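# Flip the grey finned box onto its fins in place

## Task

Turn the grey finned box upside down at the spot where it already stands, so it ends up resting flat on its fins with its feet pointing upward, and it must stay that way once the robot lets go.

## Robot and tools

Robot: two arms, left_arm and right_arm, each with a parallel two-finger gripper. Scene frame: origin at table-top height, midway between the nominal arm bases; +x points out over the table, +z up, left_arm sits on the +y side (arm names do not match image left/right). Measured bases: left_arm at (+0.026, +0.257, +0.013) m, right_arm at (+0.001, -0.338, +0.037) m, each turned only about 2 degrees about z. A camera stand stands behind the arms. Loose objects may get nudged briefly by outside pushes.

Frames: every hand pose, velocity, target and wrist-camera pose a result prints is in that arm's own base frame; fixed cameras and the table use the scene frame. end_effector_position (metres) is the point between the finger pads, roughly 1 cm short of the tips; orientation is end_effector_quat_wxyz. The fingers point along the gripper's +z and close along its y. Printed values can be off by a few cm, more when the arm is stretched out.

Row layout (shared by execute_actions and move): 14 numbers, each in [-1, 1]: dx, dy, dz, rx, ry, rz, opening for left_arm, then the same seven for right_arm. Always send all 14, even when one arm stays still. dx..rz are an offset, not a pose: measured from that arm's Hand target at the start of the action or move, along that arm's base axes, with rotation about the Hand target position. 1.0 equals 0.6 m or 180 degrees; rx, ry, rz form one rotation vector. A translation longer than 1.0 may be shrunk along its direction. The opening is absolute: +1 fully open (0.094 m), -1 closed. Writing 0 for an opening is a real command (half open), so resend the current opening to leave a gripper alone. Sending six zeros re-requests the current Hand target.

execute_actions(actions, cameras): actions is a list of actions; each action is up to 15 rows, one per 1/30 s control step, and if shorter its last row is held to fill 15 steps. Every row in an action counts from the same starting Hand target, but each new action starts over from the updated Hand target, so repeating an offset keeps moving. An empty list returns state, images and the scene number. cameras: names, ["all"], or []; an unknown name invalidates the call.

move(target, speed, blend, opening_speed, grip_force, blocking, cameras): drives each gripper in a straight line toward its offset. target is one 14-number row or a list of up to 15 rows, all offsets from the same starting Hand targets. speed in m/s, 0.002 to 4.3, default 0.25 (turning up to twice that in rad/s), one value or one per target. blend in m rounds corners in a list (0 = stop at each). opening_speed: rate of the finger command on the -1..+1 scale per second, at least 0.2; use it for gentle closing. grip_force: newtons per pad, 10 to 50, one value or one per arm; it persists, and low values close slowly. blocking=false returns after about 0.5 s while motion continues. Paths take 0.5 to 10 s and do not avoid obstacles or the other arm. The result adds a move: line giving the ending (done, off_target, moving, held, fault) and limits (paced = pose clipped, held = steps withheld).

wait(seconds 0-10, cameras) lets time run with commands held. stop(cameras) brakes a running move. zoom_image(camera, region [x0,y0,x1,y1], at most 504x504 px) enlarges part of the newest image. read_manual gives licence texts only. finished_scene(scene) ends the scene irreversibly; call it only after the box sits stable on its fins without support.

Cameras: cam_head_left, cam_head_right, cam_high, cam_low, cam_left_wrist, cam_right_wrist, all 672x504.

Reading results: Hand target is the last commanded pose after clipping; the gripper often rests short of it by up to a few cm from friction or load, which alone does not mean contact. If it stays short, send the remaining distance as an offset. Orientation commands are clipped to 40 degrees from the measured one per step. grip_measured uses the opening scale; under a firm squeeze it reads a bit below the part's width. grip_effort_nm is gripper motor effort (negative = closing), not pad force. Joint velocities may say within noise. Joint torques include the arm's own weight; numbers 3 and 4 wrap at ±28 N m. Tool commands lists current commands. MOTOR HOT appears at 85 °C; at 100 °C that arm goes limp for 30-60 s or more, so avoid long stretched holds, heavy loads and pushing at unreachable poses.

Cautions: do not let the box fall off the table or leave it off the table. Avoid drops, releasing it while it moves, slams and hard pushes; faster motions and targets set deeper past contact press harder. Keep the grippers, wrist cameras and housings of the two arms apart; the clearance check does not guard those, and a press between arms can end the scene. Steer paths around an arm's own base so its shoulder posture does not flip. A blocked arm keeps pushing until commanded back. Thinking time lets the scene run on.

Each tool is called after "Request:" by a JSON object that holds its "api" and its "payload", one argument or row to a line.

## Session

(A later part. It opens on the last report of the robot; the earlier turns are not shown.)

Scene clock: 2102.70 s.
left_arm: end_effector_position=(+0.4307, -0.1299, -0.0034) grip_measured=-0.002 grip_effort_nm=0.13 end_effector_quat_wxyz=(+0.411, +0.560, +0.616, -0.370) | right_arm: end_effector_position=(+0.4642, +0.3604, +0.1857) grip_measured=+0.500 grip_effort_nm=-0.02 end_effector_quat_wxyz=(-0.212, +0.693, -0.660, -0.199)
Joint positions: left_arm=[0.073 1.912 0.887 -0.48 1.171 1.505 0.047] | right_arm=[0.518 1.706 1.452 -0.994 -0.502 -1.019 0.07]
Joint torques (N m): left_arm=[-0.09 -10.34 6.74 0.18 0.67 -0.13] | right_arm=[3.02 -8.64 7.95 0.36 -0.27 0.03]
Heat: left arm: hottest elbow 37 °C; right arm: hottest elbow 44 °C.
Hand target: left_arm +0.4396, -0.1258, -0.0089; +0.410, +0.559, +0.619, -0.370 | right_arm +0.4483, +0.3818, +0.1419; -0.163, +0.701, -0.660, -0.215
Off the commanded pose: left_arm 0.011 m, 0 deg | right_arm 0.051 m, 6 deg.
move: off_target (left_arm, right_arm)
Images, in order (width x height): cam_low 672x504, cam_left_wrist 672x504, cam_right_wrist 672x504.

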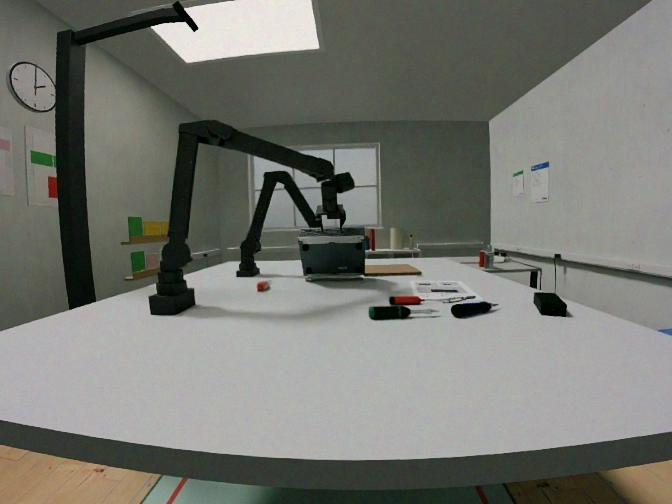

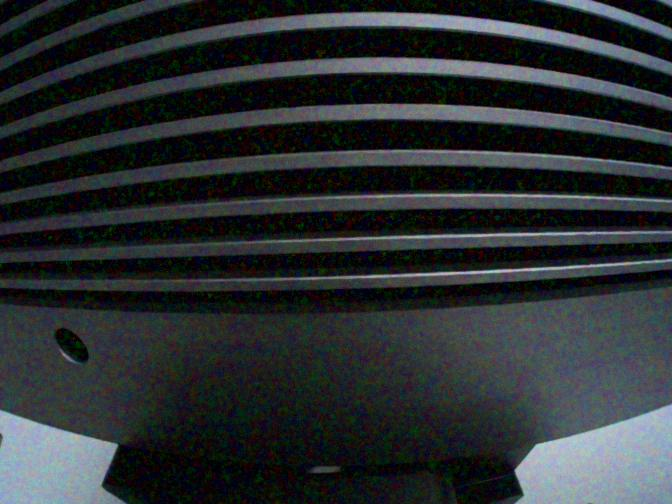

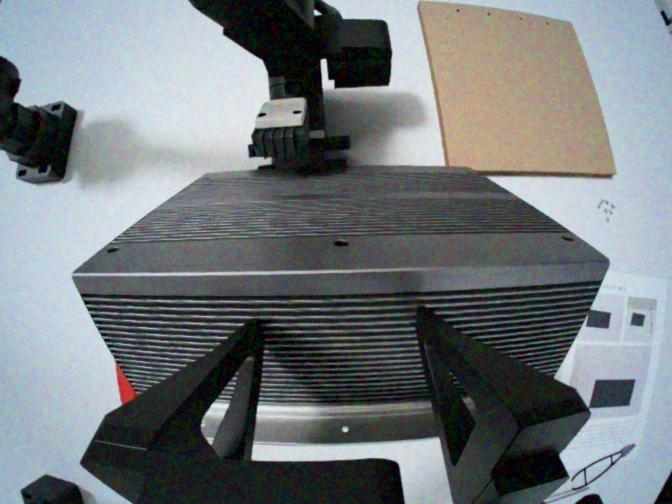

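Request:
{"api": "move", "payload": {
  "target": [
    [0,0.1667,0.05,0,0,0,0.0,0,0,0,0,0,0,0.5],
    [-0.131,0.16,0.315,0,0,0,0.0,0,0,0,0,0,0,0.5],
    [-0.131,0.06,0.315,0,0,0,0.0,0,0,0,0,0,0,0.5]
  ],
  "speed": 0.12,
  "cameras": ["cam_left_wrist","cam_right_wrist","cam_high","cam_low"]
}}

Scene clock: 2137.43 s.
left_arm: end_effector_position=(+0.3628, -0.0866, +0.1764) grip_measured=-0.002 grip_effort_nm=0.13 end_effector_quat_wxyz=(+0.409, +0.556, +0.621, -0.372) | right_arm: end_effector_position=(+0.4539, +0.3822, +0.1813) grip_measured=+0.500 grip_effort_nm=-0.02 end_effector_quat_wxyz=(-0.204, +0.699, -0.652, -0.212)
Joint positions: left_arm=[0.209 1.457 0.909 -1.272 1.158 1.833 0.047] | right_arm=[0.556 1.728 1.467 -0.994 -0.515 -1.001 0.07]
Joint torques (N m): left_arm=[-1.44 -9.88 6.61 0.53 0.76 -0.32] | right_arm=[0.09 -10.64 7.05 0.38 0.13 -0.14]
Heat: left arm: hottest elbow 38 °C; right arm: hottest elbow 43 °C.
Hand target: left_arm +0.3610, -0.0898, +0.1801; +0.410, +0.559, +0.619, -0.370 | right_arm +0.4482, +0.3818, +0.1419; -0.163, +0.701, -0.660, -0.215
Off the commanded pose: left_arm 0.005 m, 1 deg | right_arm 0.040 m, 5 deg.
move: off_target (right_arm)
Images, in order (width x height): cam_high 672x504, cam_low 672x504, cam_left_wrist 672x504, cam_right_wrist 672x504.

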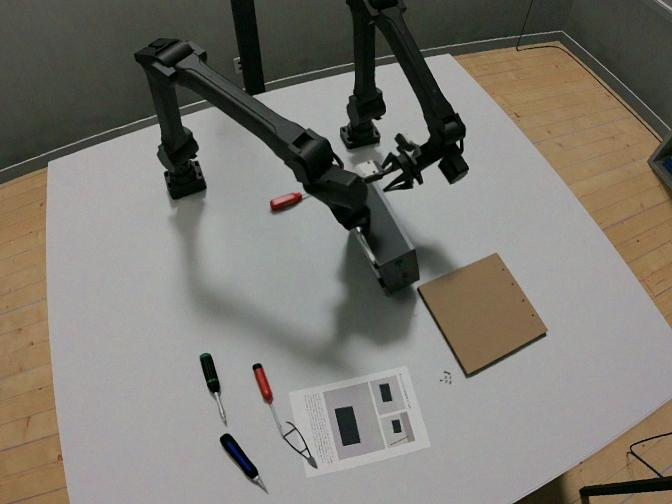

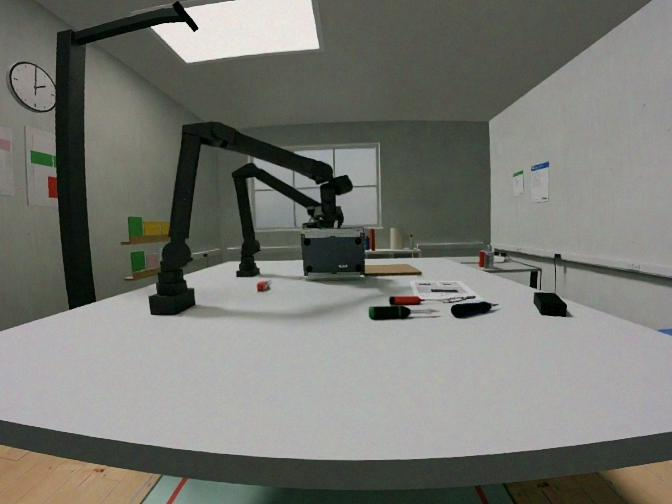

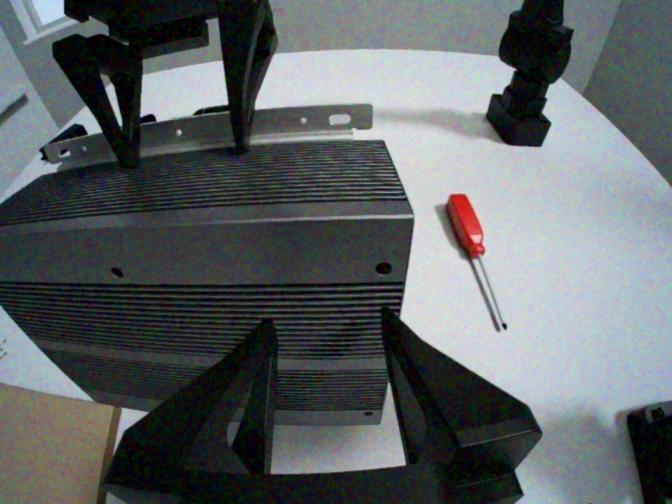

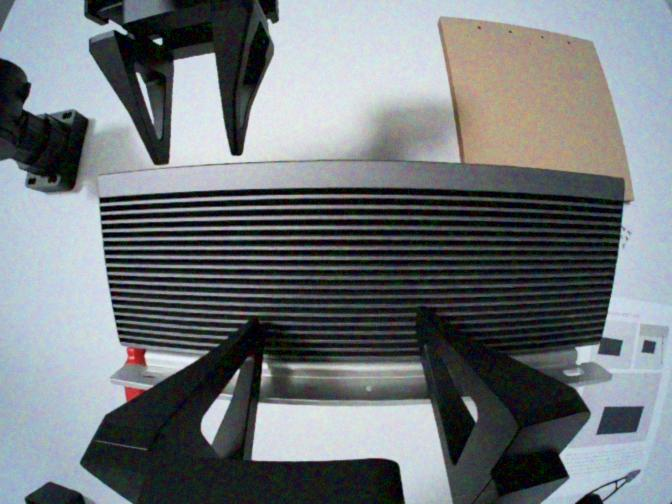

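Request:
{"api": "zoom_image", "payload": {
  "camera": "cam_low",
  "region": [270, 190, 400, 300]
}}

Request:
{"api": "zoom_image", "payload": {
  "camera": "cam_high",
  "region": [300, 130, 480, 310]
}}

Scaled by 3.877.

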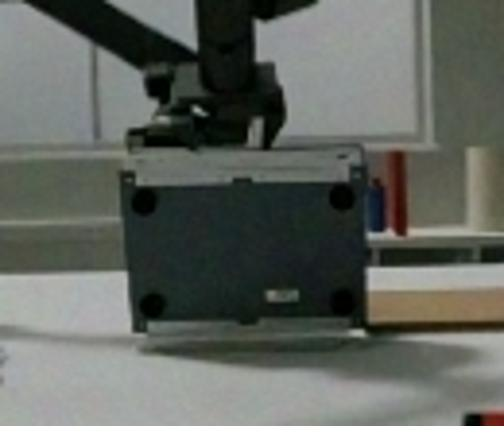

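Scaled by 2.800.

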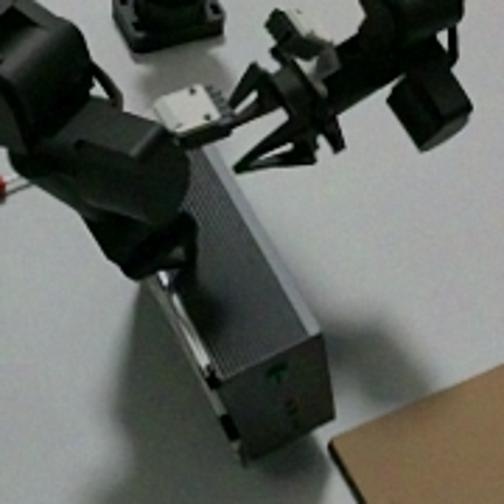

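Request:
{"api": "zoom_image", "payload": {
  "camera": "cam_left_wrist",
  "region": [100, 120, 500, 420]
}}

Request:
{"api": "zoom_image", "payload": {
  "camera": "cam_right_wrist",
  "region": [60, 0, 460, 420]
}}

Scaled by 1.260 from the camera's 672x504 image, which has a finer 960x720 frame.

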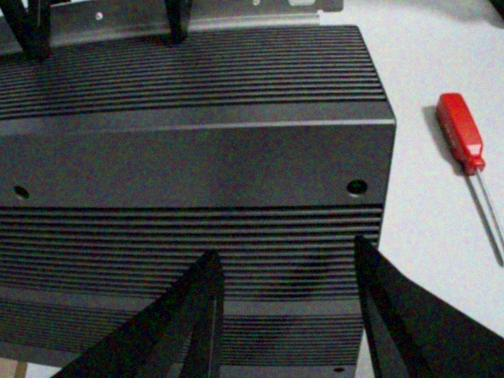

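Scaled by 1.200 from the camera's 672x504 image, which has a finer 960x720 frame.

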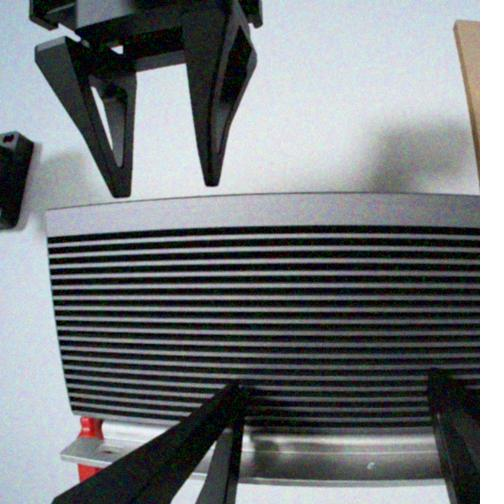

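Request:
{"api": "move", "payload": {
  "target": [0.05,-0.022,0,0,0,0,0.0,0,0,0,0,0,0,0.5],
  "speed": 0.04,
  "cameras": ["cam_left_wrist","cam_right_wrist"]
}}

Scene clock: 2244.73 s.
left_arm: end_effector_position=(+0.3784, -0.0966, +0.1784) grip_measured=-0.002 grip_effort_nm=0.13 end_effector_quat_wxyz=(+0.411, +0.553, +0.625, -0.368) | right_arm: end_effector_position=(+0.4539, +0.3821, +0.1812) grip_measured=+0.500 grip_effort_nm=-0.02 end_effector_quat_wxyz=(-0.204, +0.700, -0.651, -0.211)
Joint positions: left_arm=[0.173 1.457 0.923 -1.169 1.164 1.709 0.047] | right_arm=[0.556 1.728 1.467 -0.994 -0.514 -1.003 0.07]
Joint torques (N m): left_arm=[-2.73 -6.65 9.83 0.73 0.87 -0.33] | right_arm=[-0.26 -10.52 6.93 0.54 0.17 -0.04]
Heat: left arm: hottest elbow 39 °C; right arm: hottest elbow 40 °C.
Hand target: left_arm +0.3909, -0.1030, +0.1800; +0.410, +0.558, +0.619, -0.370 | right_arm +0.4482, +0.3818, +0.1419; -0.163, +0.701, -0.660, -0.215
Off the commanded pose: left_arm 0.014 m, 1 deg | right_arm 0.040 m, 5 deg.
move: off_target (left_arm, right_arm)
Images, in order (width x height): cam_left_wrist 672x504, cam_right_wrist 672x504.

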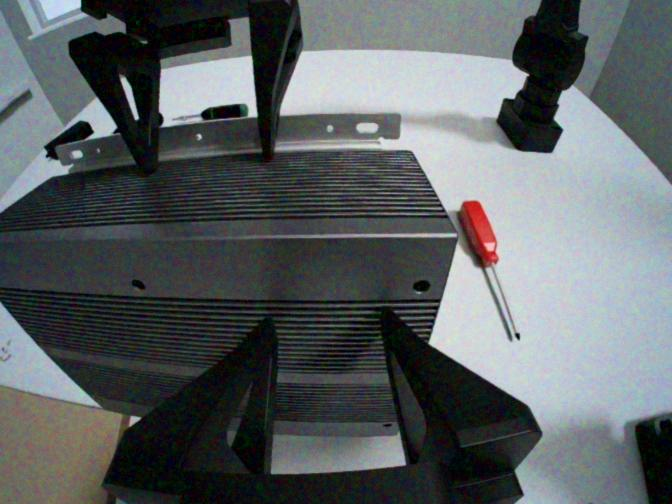

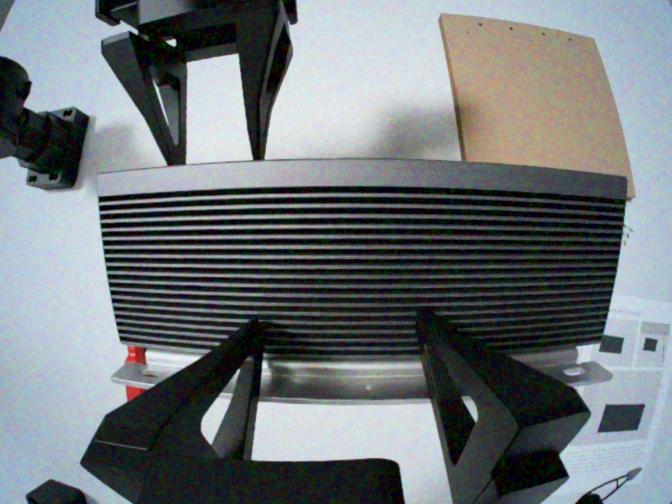

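Request:
{"api": "move", "payload": {
  "target": [0,0,0,0,0,0,0.0,0,-0.01,0.06,0,0,0,0.5],
  "speed": 0.02,
  "cameras": ["cam_left_wrist","cam_right_wrist"]
}}

Scene clock: 2251.80 s.
left_arm: end_effector_position=(+0.3784, -0.0987, +0.1787) grip_measured=-0.002 grip_effort_nm=0.13 end_effector_quat_wxyz=(+0.411, +0.554, +0.623, -0.369) | right_arm: end_effector_position=(+0.4426, +0.3745, +0.1828) grip_measured=+0.500 grip_effort_nm=-0.02 end_effector_quat_wxyz=(-0.173, +0.701, -0.657, -0.217)
Joint positions: left_arm=[0.168 1.457 0.923 -1.166 1.166 1.706 0.047] | right_arm=[0.556 1.728 1.484 -1.082 -0.511 -1.017 0.07]
Joint torques (N m): left_arm=[-2.2 -6.71 9.78 0.75 0.8 -0.33] | right_arm=[-1.14 -12.34 9.68 0.36 -0.09 -0.06]
Heat: left arm: hottest elbow 39 °C; right arm: hottest elbow 41 °C.
Hand target: left_arm +0.3909, -0.1030, +0.1801; +0.410, +0.559, +0.619, -0.370 | right_arm +0.4483, +0.3759, +0.1780; -0.163, +0.701, -0.660, -0.215
Off the commanded pose: left_arm 0.013 m, 1 deg | right_arm 0.008 m, 1 deg.
move: off_target (left_arm)
Images, in order (width x height): cam_left_wrist 672x504, cam_right_wrist 672x504.

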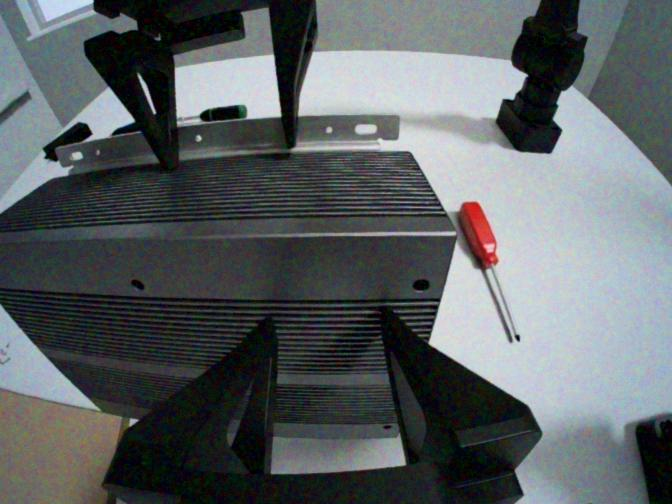

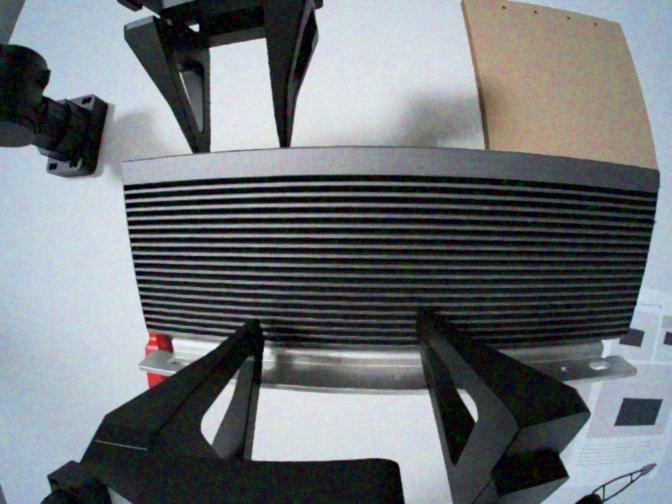

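Request:
{"api": "move", "payload": {
  "target": [0,0,0,0,0,0,0.0,0,-0.02,0.05,0,0,0,0.5],
  "speed": 0.02,
  "cameras": ["cam_left_wrist","cam_right_wrist","cam_high"]
}}

Scene clock: 2260.47 s.
left_arm: end_effector_position=(+0.3784, -0.0987, +0.1787) grip_measured=-0.002 grip_effort_nm=0.12 end_effector_quat_wxyz=(+0.411, +0.554, +0.623, -0.369) | right_arm: end_effector_position=(+0.4320, +0.3674, +0.1872) grip_measured=+0.500 grip_effort_nm=-0.02 end_effector_quat_wxyz=(-0.144, +0.703, -0.659, -0.224)
Joint positions: left_arm=[0.168 1.457 0.923 -1.166 1.166 1.706 0.047] | right_arm=[0.555 1.728 1.504 -1.169 -0.511 -1.034 0.07]
Joint torques (N m): left_arm=[-2.26 -6.59 9.81 0.75 0.78 -0.33] | right_arm=[-2.9 -15.85 11.02 0.57 -0.27 -0.07]
Heat: left arm: hottest elbow 39 °C; right arm: hottest elbow 41 °C.
Hand target: left_arm +0.3909, -0.1030, +0.1801; +0.410, +0.559, +0.619, -0.370 | right_arm +0.4483, +0.3639, +0.2080; -0.163, +0.701, -0.660, -0.215
Off the commanded pose: left_arm 0.013 m, 1 deg | right_arm 0.027 m, 2 deg.
move: off_target (left_arm, right_arm)
Images, in order (width x height): cam_high 672x504, cam_left_wrist 672x504, cam_right_wrist 672x504.

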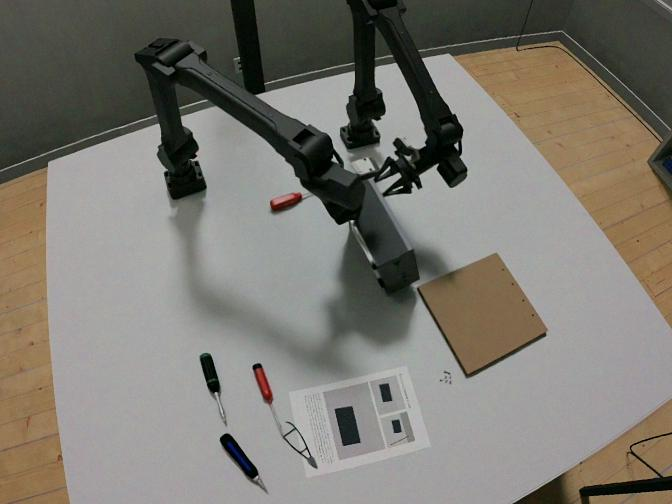

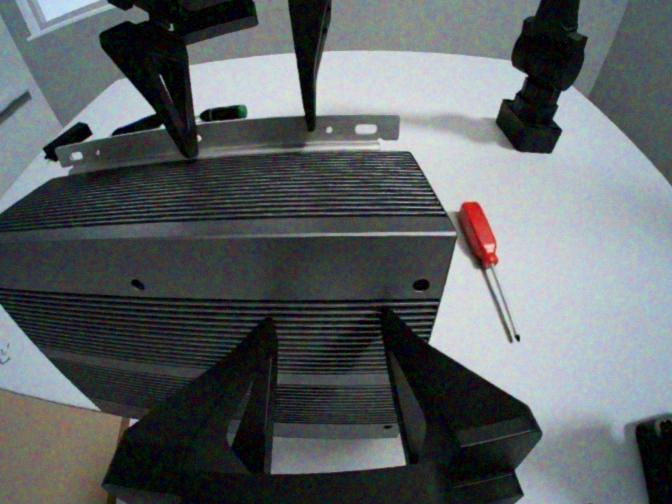

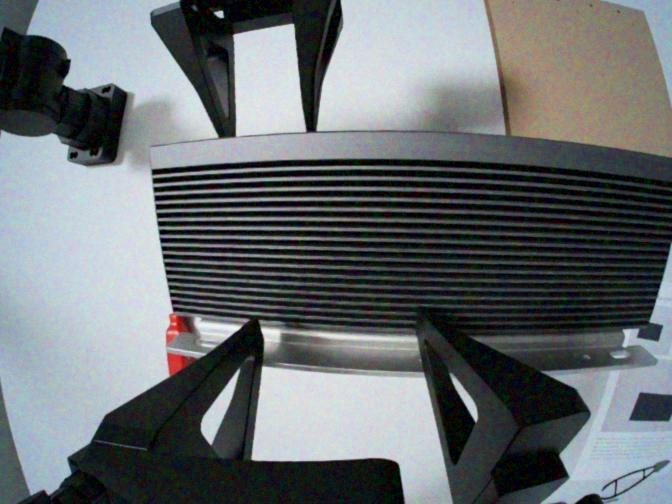

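Request:
{"api": "move", "payload": {
  "target": [0,0,0,0,0,0,0.0,-0.014,0.017,0.07,0,0,0,0.5],
  "speed": 0.03,
  "cameras": ["cam_left_wrist","cam_right_wrist"]
}}

Scene clock: 2269.90 s.
left_arm: end_effector_position=(+0.3784, -0.0987, +0.1787) grip_measured=-0.002 grip_effort_nm=0.13 end_effector_quat_wxyz=(+0.411, +0.554, +0.623, -0.369) | right_arm: end_effector_position=(+0.4323, +0.3666, +0.2217) grip_measured=+0.500 grip_effort_nm=-0.02 end_effector_quat_wxyz=(-0.139, +0.699, -0.665, -0.223)
Joint positions: left_arm=[0.168 1.457 0.923 -1.166 1.166 1.706 0.047] | right_arm=[0.555 1.714 1.58 -1.263 -0.505 -1.021 0.07]
Joint torques (N m): left_arm=[-2.2 -6.71 9.81 0.76 0.79 -0.32] | right_arm=[-0.79 -16.15 11.67 0.8 -0.3 0.07]
Heat: left arm: hottest elbow 39 °C; right arm: hottest elbow 44 °C.
Hand target: left_arm +0.3909, -0.1030, +0.1801; +0.410, +0.559, +0.619, -0.370 | right_arm +0.4399, +0.3740, +0.2497; -0.163, +0.701, -0.660, -0.215
Off the commanded pose: left_arm 0.013 m, 1 deg | right_arm 0.030 m, 3 deg.
move: off_target (left_arm, right_arm)
Images, in order (width x height): cam_left_wrist 672x504, cam_right_wrist 672x504.

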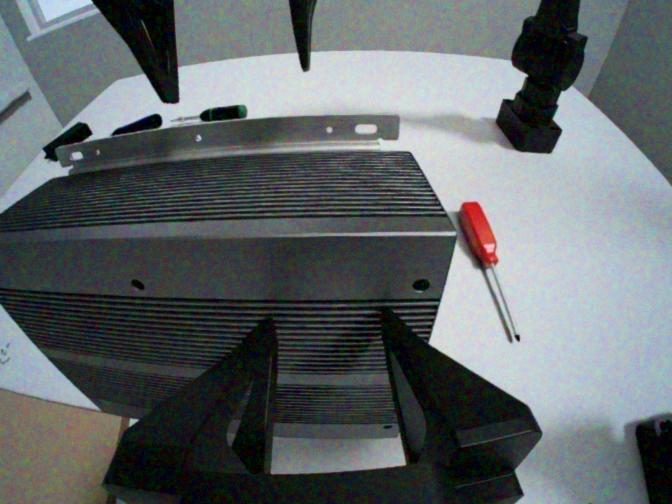

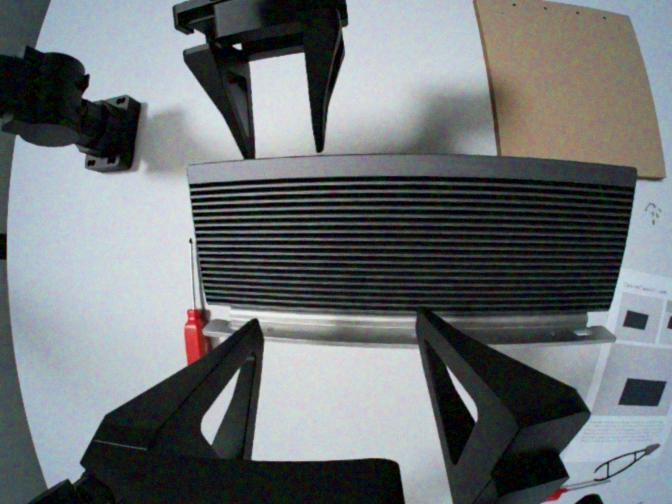

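Request:
{"api": "move", "payload": {
  "target": [0.008,0.065,0.0,0,0,0,0.0,0,0,0,0,0,0,0.5],
  "speed": 0.02,
  "cameras": ["cam_left_wrist","cam_right_wrist"]
}}

Scene clock: 2282.00 s.
left_arm: end_effector_position=(+0.3832, -0.0706, +0.1782) grip_measured=-0.002 grip_effort_nm=0.13 end_effector_quat_wxyz=(+0.407, +0.556, +0.620, -0.375) | right_arm: end_effector_position=(+0.4323, +0.3666, +0.2217) grip_measured=+0.500 grip_effort_nm=-0.02 end_effector_quat_wxyz=(-0.139, +0.699, -0.665, -0.223)
Joint positions: left_arm=[0.239 1.531 0.992 -1.359 1.15 1.913 0.047] | right_arm=[0.555 1.714 1.58 -1.263 -0.505 -1.02 0.07]
Joint torques (N m): left_arm=[0.15 -7.71 9.8 -0.34 0.57 -0.06] | right_arm=[-0.03 -16.26 11.69 0.61 -0.28 0.03]
Heat: left arm: hottest elbow 40 °C; right arm: hottest elbow 44 °C.
Hand target: left_arm +0.3958, -0.0639, +0.1801; +0.410, +0.559, +0.619, -0.370 | right_arm +0.4399, +0.3741, +0.2497; -0.163, +0.701, -0.660, -0.215
Off the commanded pose: left_arm 0.014 m, 1 deg | right_arm 0.030 m, 3 deg.
move: off_target (left_arm, right_arm)
Images, in order (width x height): cam_left_wrist 672x504, cam_right_wrist 672x504.

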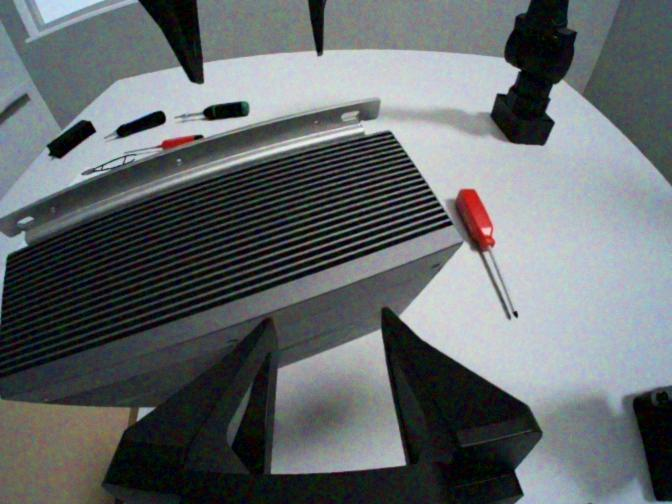

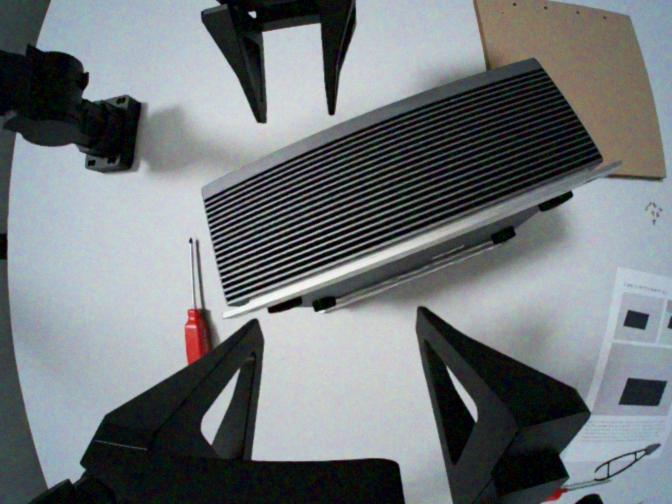

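Request:
{"api": "execute_actions", "payload": {
  "actions": [],
  "cameras": ["cam_head_left","cam_head_right","cam_high","cam_low"]
}}

Scene clock: 2290.80 s.
left_arm: end_effector_position=(+0.3832, -0.0706, +0.1782) grip_measured=-0.002 grip_effort_nm=0.13 end_effector_quat_wxyz=(+0.407, +0.556, +0.620, -0.375) | right_arm: end_effector_position=(+0.4323, +0.3666, +0.2217) grip_measured=+0.500 grip_effort_nm=-0.02 end_effector_quat_wxyz=(-0.139, +0.699, -0.665, -0.223)
Joint positions: left_arm=[0.239 1.531 0.992 -1.359 1.15 1.914 0.047] | right_arm=[0.555 1.714 1.58 -1.263 -0.505 -1.02 0.07]
Joint velocities: within noise
Joint torques (N m): left_arm=[-0.03 -7.53 9.87 -0.38 0.57 -0.06] | right_arm=[0.03 -16.03 11.6 0.38 -0.33 0.03]
Heat: left arm: hottest elbow 41 °C; right arm: hottest elbow 45 °C.
Hand target: left_arm +0.3958, -0.0639, +0.1801; +0.410, +0.558, +0.619, -0.370 | right_arm +0.4399, +0.3741, +0.2497; -0.163, +0.701, -0.660, -0.215
Tool commands: left_gripper/opening=+0.0 right_gripper/opening=+0.5
Off the commanded pose: left_arm 0.014 m, 1 deg | right_arm 0.030 m, 3 deg.
Images, in order (width x height): cam_head_left 672x504, cam_head_right 672x504, cam_high 672x504, cam_low 672x504.

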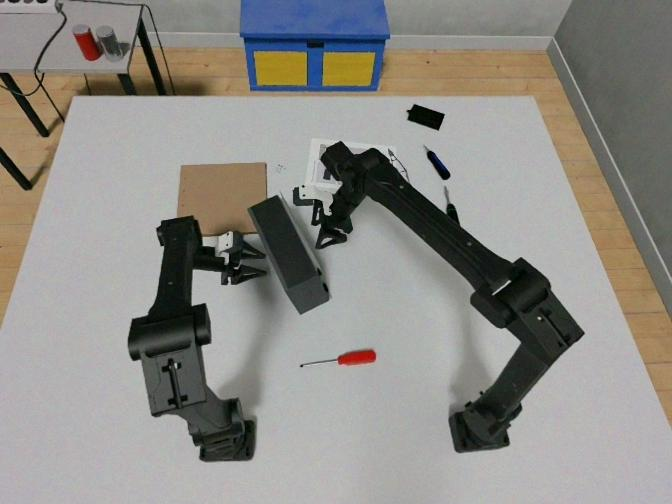

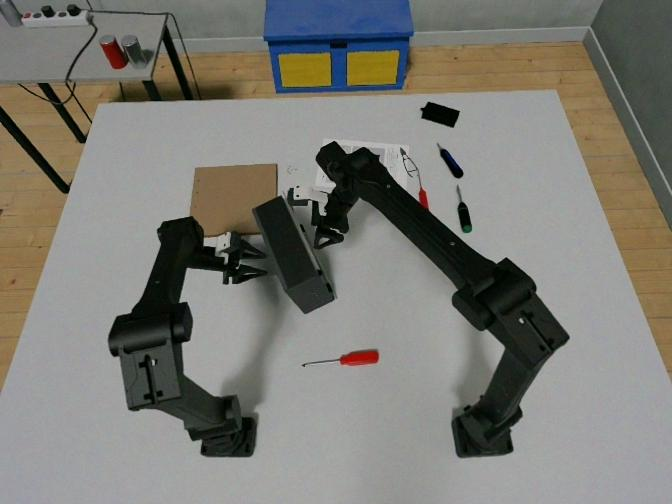

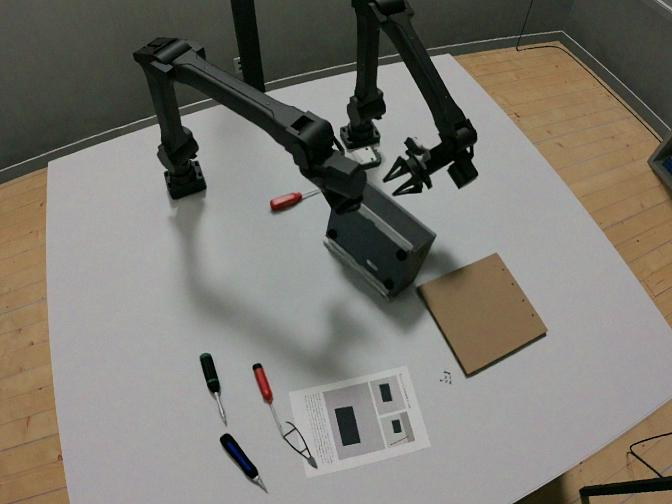

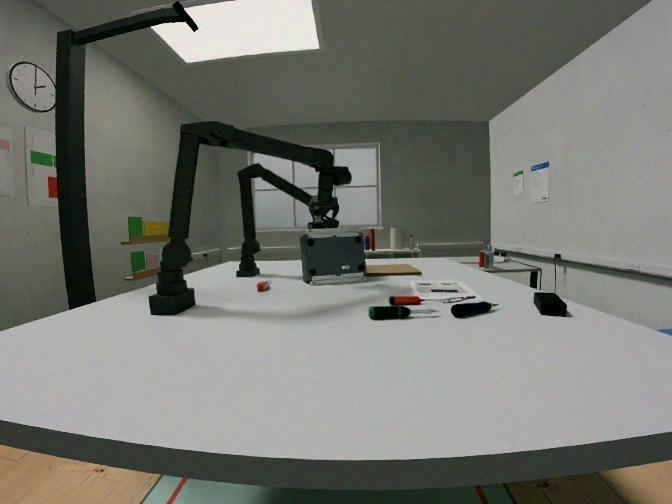

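Request:
{"api": "execute_actions", "payload": {
  "actions": [],
  "cameras": ["cam_right_wrist","cam_left_wrist"]
}}

Request:
{"api": "zoom_image", "payload": {
  "camera": "cam_right_wrist",
  "region": [190, 40, 640, 340]
}}

Scene clock: 2318.73 s.
left_arm: end_effector_position=(+0.3832, -0.0706, +0.1782) grip_measured=-0.002 grip_effort_nm=0.13 end_effector_quat_wxyz=(+0.407, +0.556, +0.620, -0.375) | right_arm: end_effector_position=(+0.4323, +0.3666, +0.2217) grip_measured=+0.500 grip_effort_nm=-0.02 end_effector_quat_wxyz=(-0.139, +0.699, -0.665, -0.223)
Joint positions: left_arm=[0.239 1.531 0.992 -1.359 1.15 1.914 0.047] | right_arm=[0.555 1.714 1.58 -1.263 -0.505 -1.02 0.07]
Joint velocities: within noise
Joint torques (N m): left_arm=[0.15 -7.59 9.83 -0.38 0.57 -0.07] | right_arm=[-0.62 -16.79 11.64 0.53 -0.29 0.08]
Heat: left arm: hottest elbow 43 °C; right arm: hottest elbow 46 °C.
Hand target: left_arm +0.3958, -0.0639, +0.1801; +0.410, +0.558, +0.619, -0.370 | right_arm +0.4399, +0.3741, +0.2497; -0.163, +0.701, -0.660, -0.215
Tool commands: left_gripper/opening=+0.0 right_gripper/opening=+0.5
Off the commanded pose: left_arm 0.014 m, 1 deg | right_arm 0.030 m, 3 deg.
Images, in order (width x height): cam_left_wrist 672x504, cam_right_wrist 672x504.

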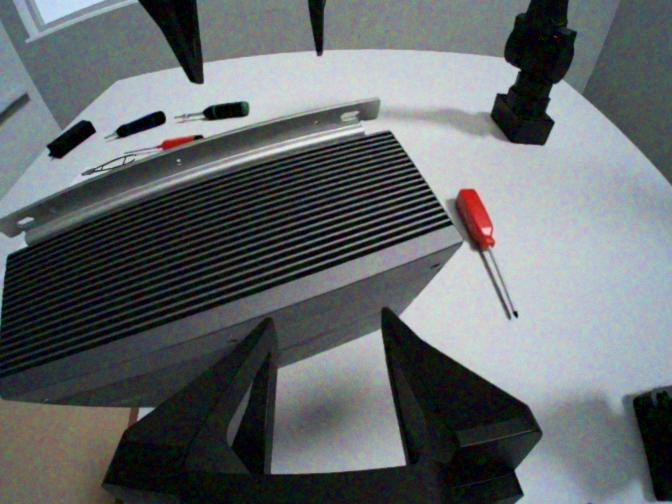

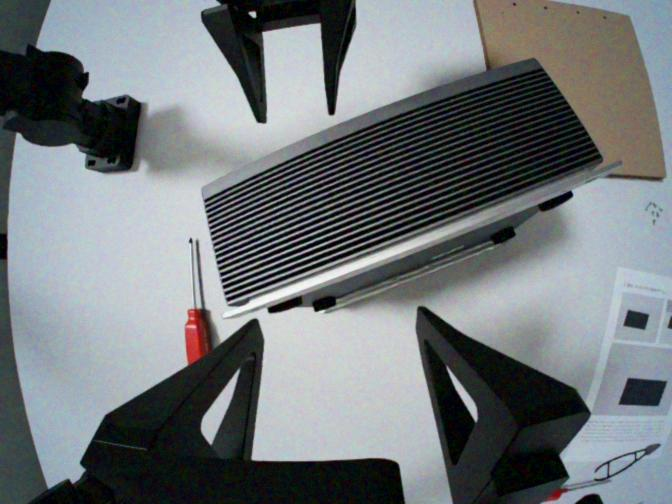

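Scaled by 1.120 from the camera's 672x504 image, which has a finer 960x720 frame.

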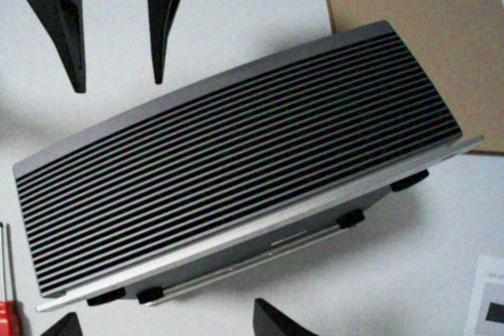

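Request:
{"api": "execute_actions", "payload": {
  "actions": []
}}

Scene clock: 2360.00 s.
left_arm: end_effector_position=(+0.3832, -0.0706, +0.1782) grip_measured=-0.002 grip_effort_nm=0.13 end_effector_quat_wxyz=(+0.407, +0.556, +0.620, -0.375) | right_arm: end_effector_position=(+0.4323, +0.3666, +0.2217) grip_measured=+0.500 grip_effort_nm=-0.02 end_effector_quat_wxyz=(-0.139, +0.699, -0.665, -0.223)
Joint positions: left_arm=[0.239 1.531 0.992 -1.359 1.15 1.914 0.047] | right_arm=[0.555 1.714 1.58 -1.263 -0.505 -1.02 0.07]
Joint velocities: within noise
Joint torques (N m): left_arm=[-0.09 -7.71 9.85 -0.42 0.57 -0.07] | right_arm=[-0.21 -16.38 11.63 0.62 -0.32 0.08]
Heat: left arm: hottest elbow 44 °C; right arm: hottest elbow 48 °C.
Hand target: left_arm +0.3958, -0.0639, +0.1801; +0.410, +0.558, +0.619, -0.370 | right_arm +0.4399, +0.3741, +0.2497; -0.163, +0.701, -0.660, -0.215
Tool commands: left_gripper/opening=+0.0 right_gripper/opening=+0.5
Off the commanded pose: left_arm 0.014 m, 1 deg | right_arm 0.030 m, 3 deg.

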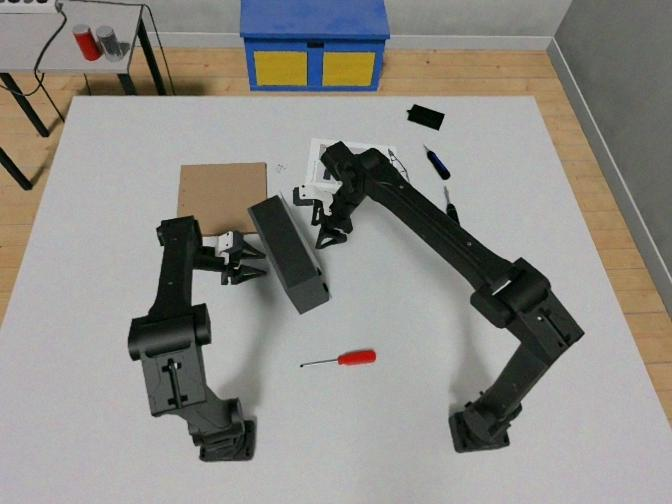

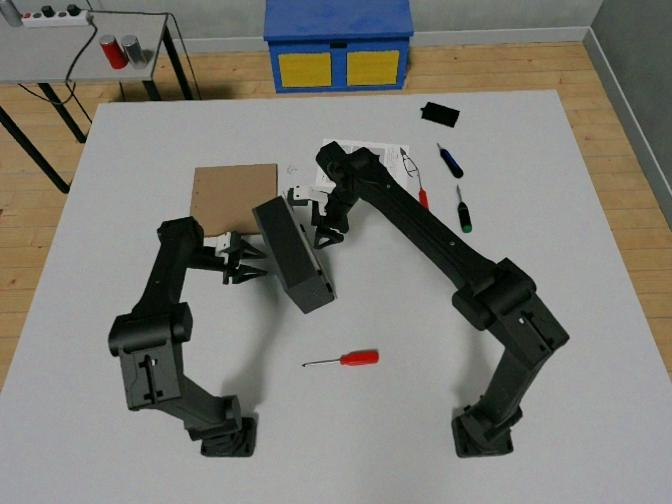

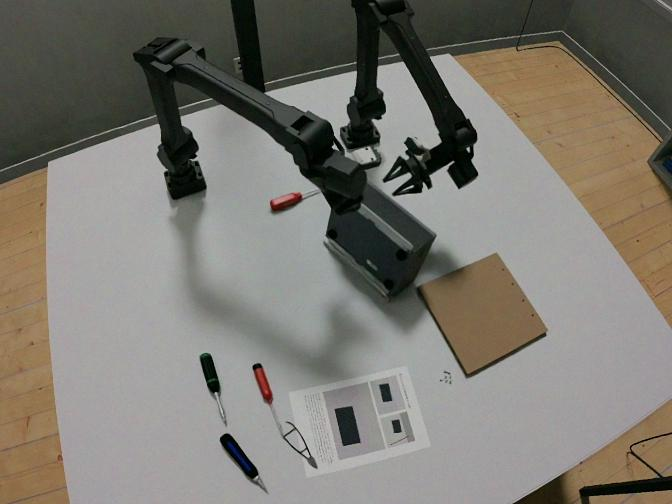

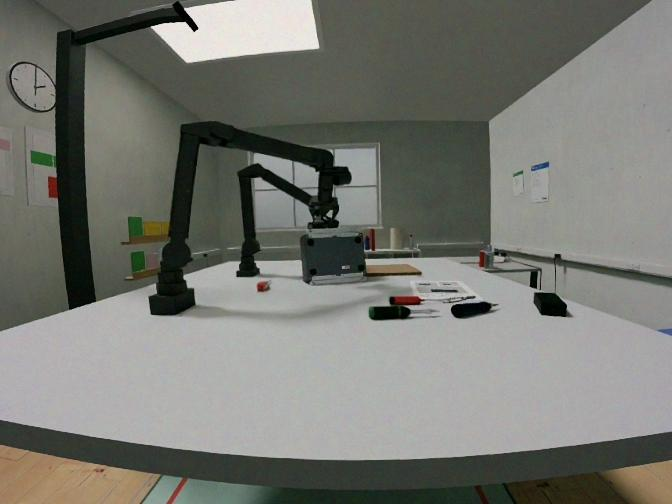

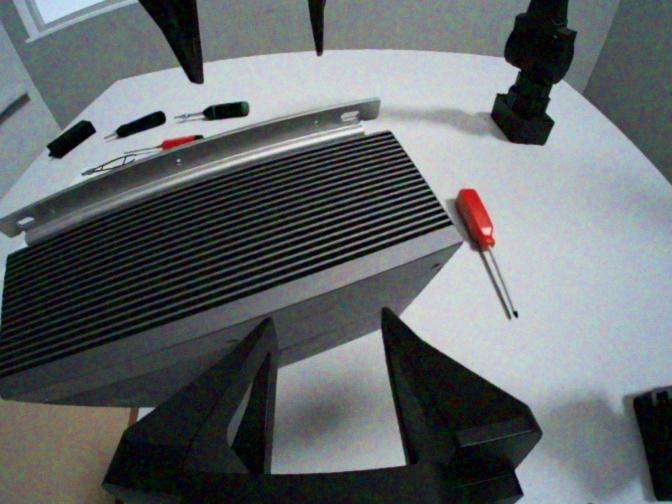

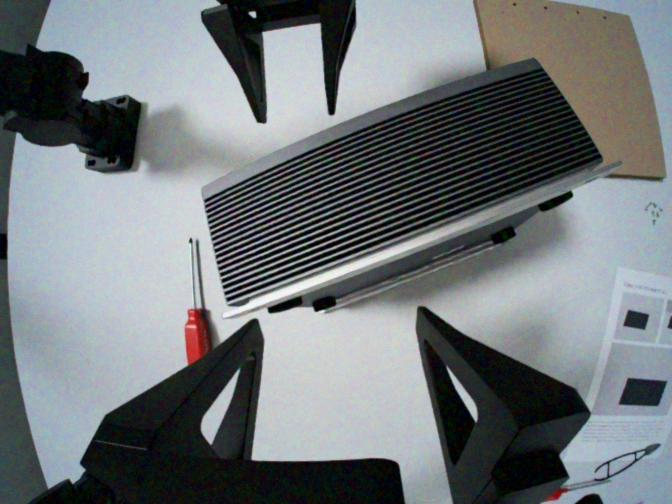

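Request:
{"api": "zoom_image", "payload": {
  "camera": "cam_left_wrist",
  "region": [0, 90, 500, 440]
}}

Request:
{"api": "zoom_image", "payload": {
  "camera": "cam_low",
  "region": [270, 200, 420, 310]
}}

Request:
{"api": "zoom_image", "payload": {
  "camera": "cam_high",
  "region": [300, 170, 460, 310]
}}

Request:
{"api": "zoom_image", "payload": {
  "camera": "cam_right_wrist",
  "region": [180, 40, 660, 340]
}}

Scaled by 1.008 from the camera's 672x504 image, which has a finer 960x720 frame.

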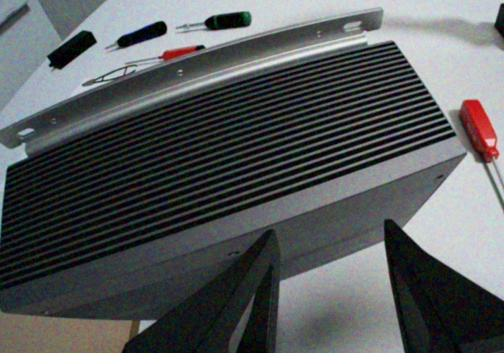

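Scaled by 3.360.

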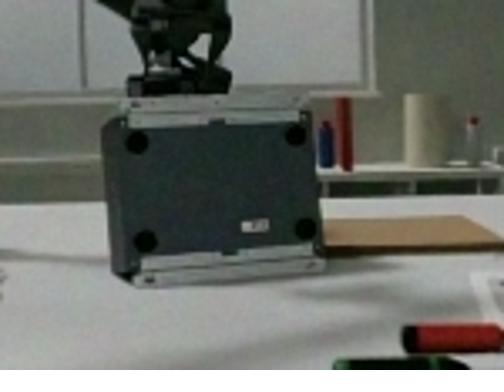

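Scaled by 3.150.

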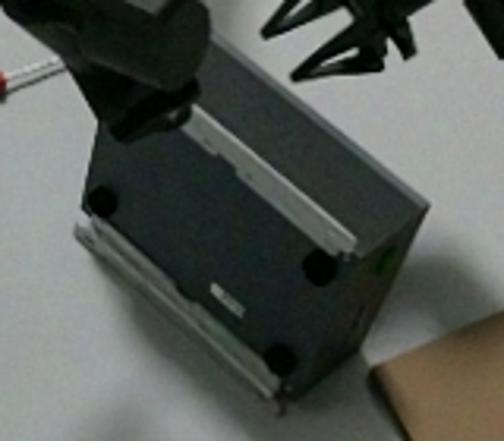

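Scaled by 1.050 from the camera's 672x504 image, which has a finer 960x720 frame.

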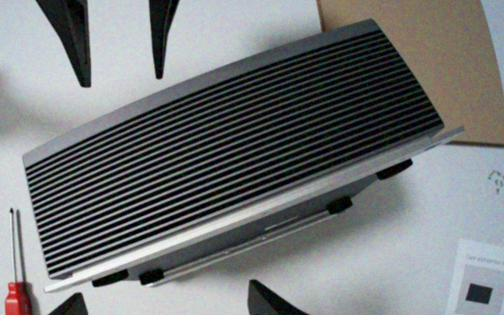

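Request:
{"api": "move", "payload": {
  "target": [0, 0.17, 0, 0,0,0, 0.5, 0,0,0,0,0,0,0.5],
  "speed": 0.12,
  "cameras": ["cam_left_wrist","cam_high"]
}}

Scene clock: 2397.20 s.
left_arm: end_effector_position=(+0.3858, +0.0301, +0.1788) grip_measured=+0.497 grip_effort_nm=0.16 end_effector_quat_wxyz=(+0.395, +0.529, +0.672, -0.336) | right_arm: end_effector_position=(+0.4323, +0.3666, +0.2217) grip_measured=+0.500 grip_effort_nm=-0.02 end_effector_quat_wxyz=(-0.139, +0.699, -0.665, -0.223)
Joint positions: left_arm=[0.473 1.592 1.093 -1.551 1.024 2.08 0.07] | right_arm=[0.555 1.714 1.58 -1.263 -0.505 -1.02 0.07]
Joint torques (N m): left_arm=[-0.26 -8.47 9.76 -0.79 0.5 -0.06] | right_arm=[-0.09 -16.44 11.69 0.58 -0.29 0.01]
Heat: left arm: hottest elbow 44 °C; right arm: hottest elbow 49 °C.
Hand target: left_arm +0.3958, +0.0381, +0.1801; +0.410, +0.559, +0.619, -0.370 | right_arm +0.4399, +0.3741, +0.2497; -0.163, +0.701, -0.660, -0.215
Off the commanded pose: left_arm 0.013 m, 8 deg | right_arm 0.030 m, 3 deg.
joint sent to its limit (left arm) — joint 6 (wrist roll), upper limit. The joint targets are off in orientation, not in position.
move: off_target (left_arm, right_arm)
Images, in order (width x height): cam_high 672x504, cam_left_wrist 672x504.

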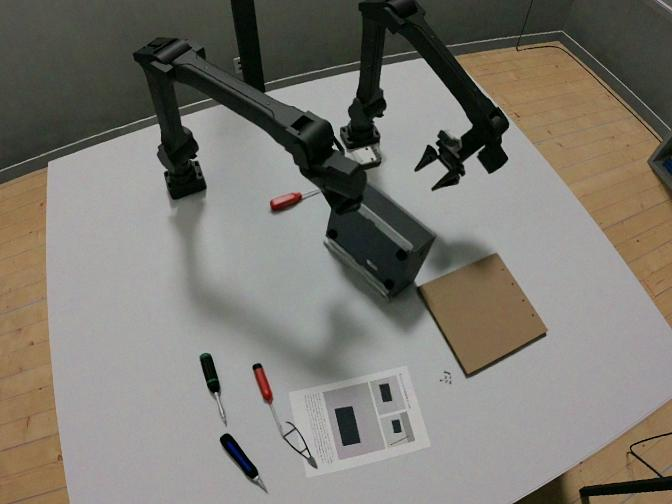

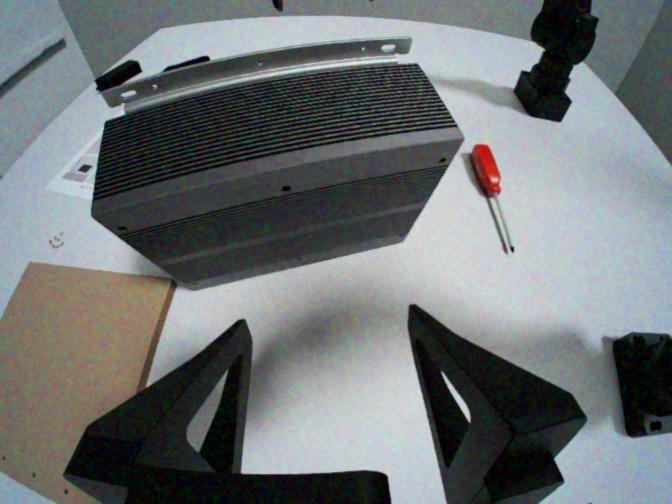

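Request:
{"api": "zoom_image", "payload": {
  "camera": "cam_left_wrist",
  "region": [80, 30, 480, 300]
}}

Scaled by 1.260 from the camera's 672x504 image, which has a finer 960x720 frame.

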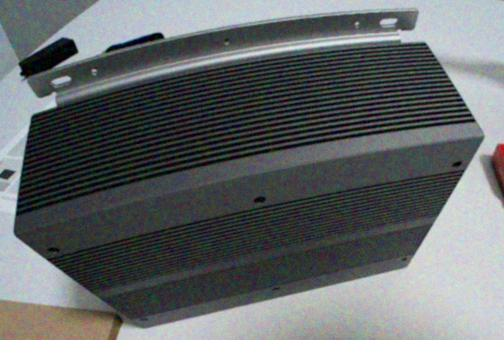

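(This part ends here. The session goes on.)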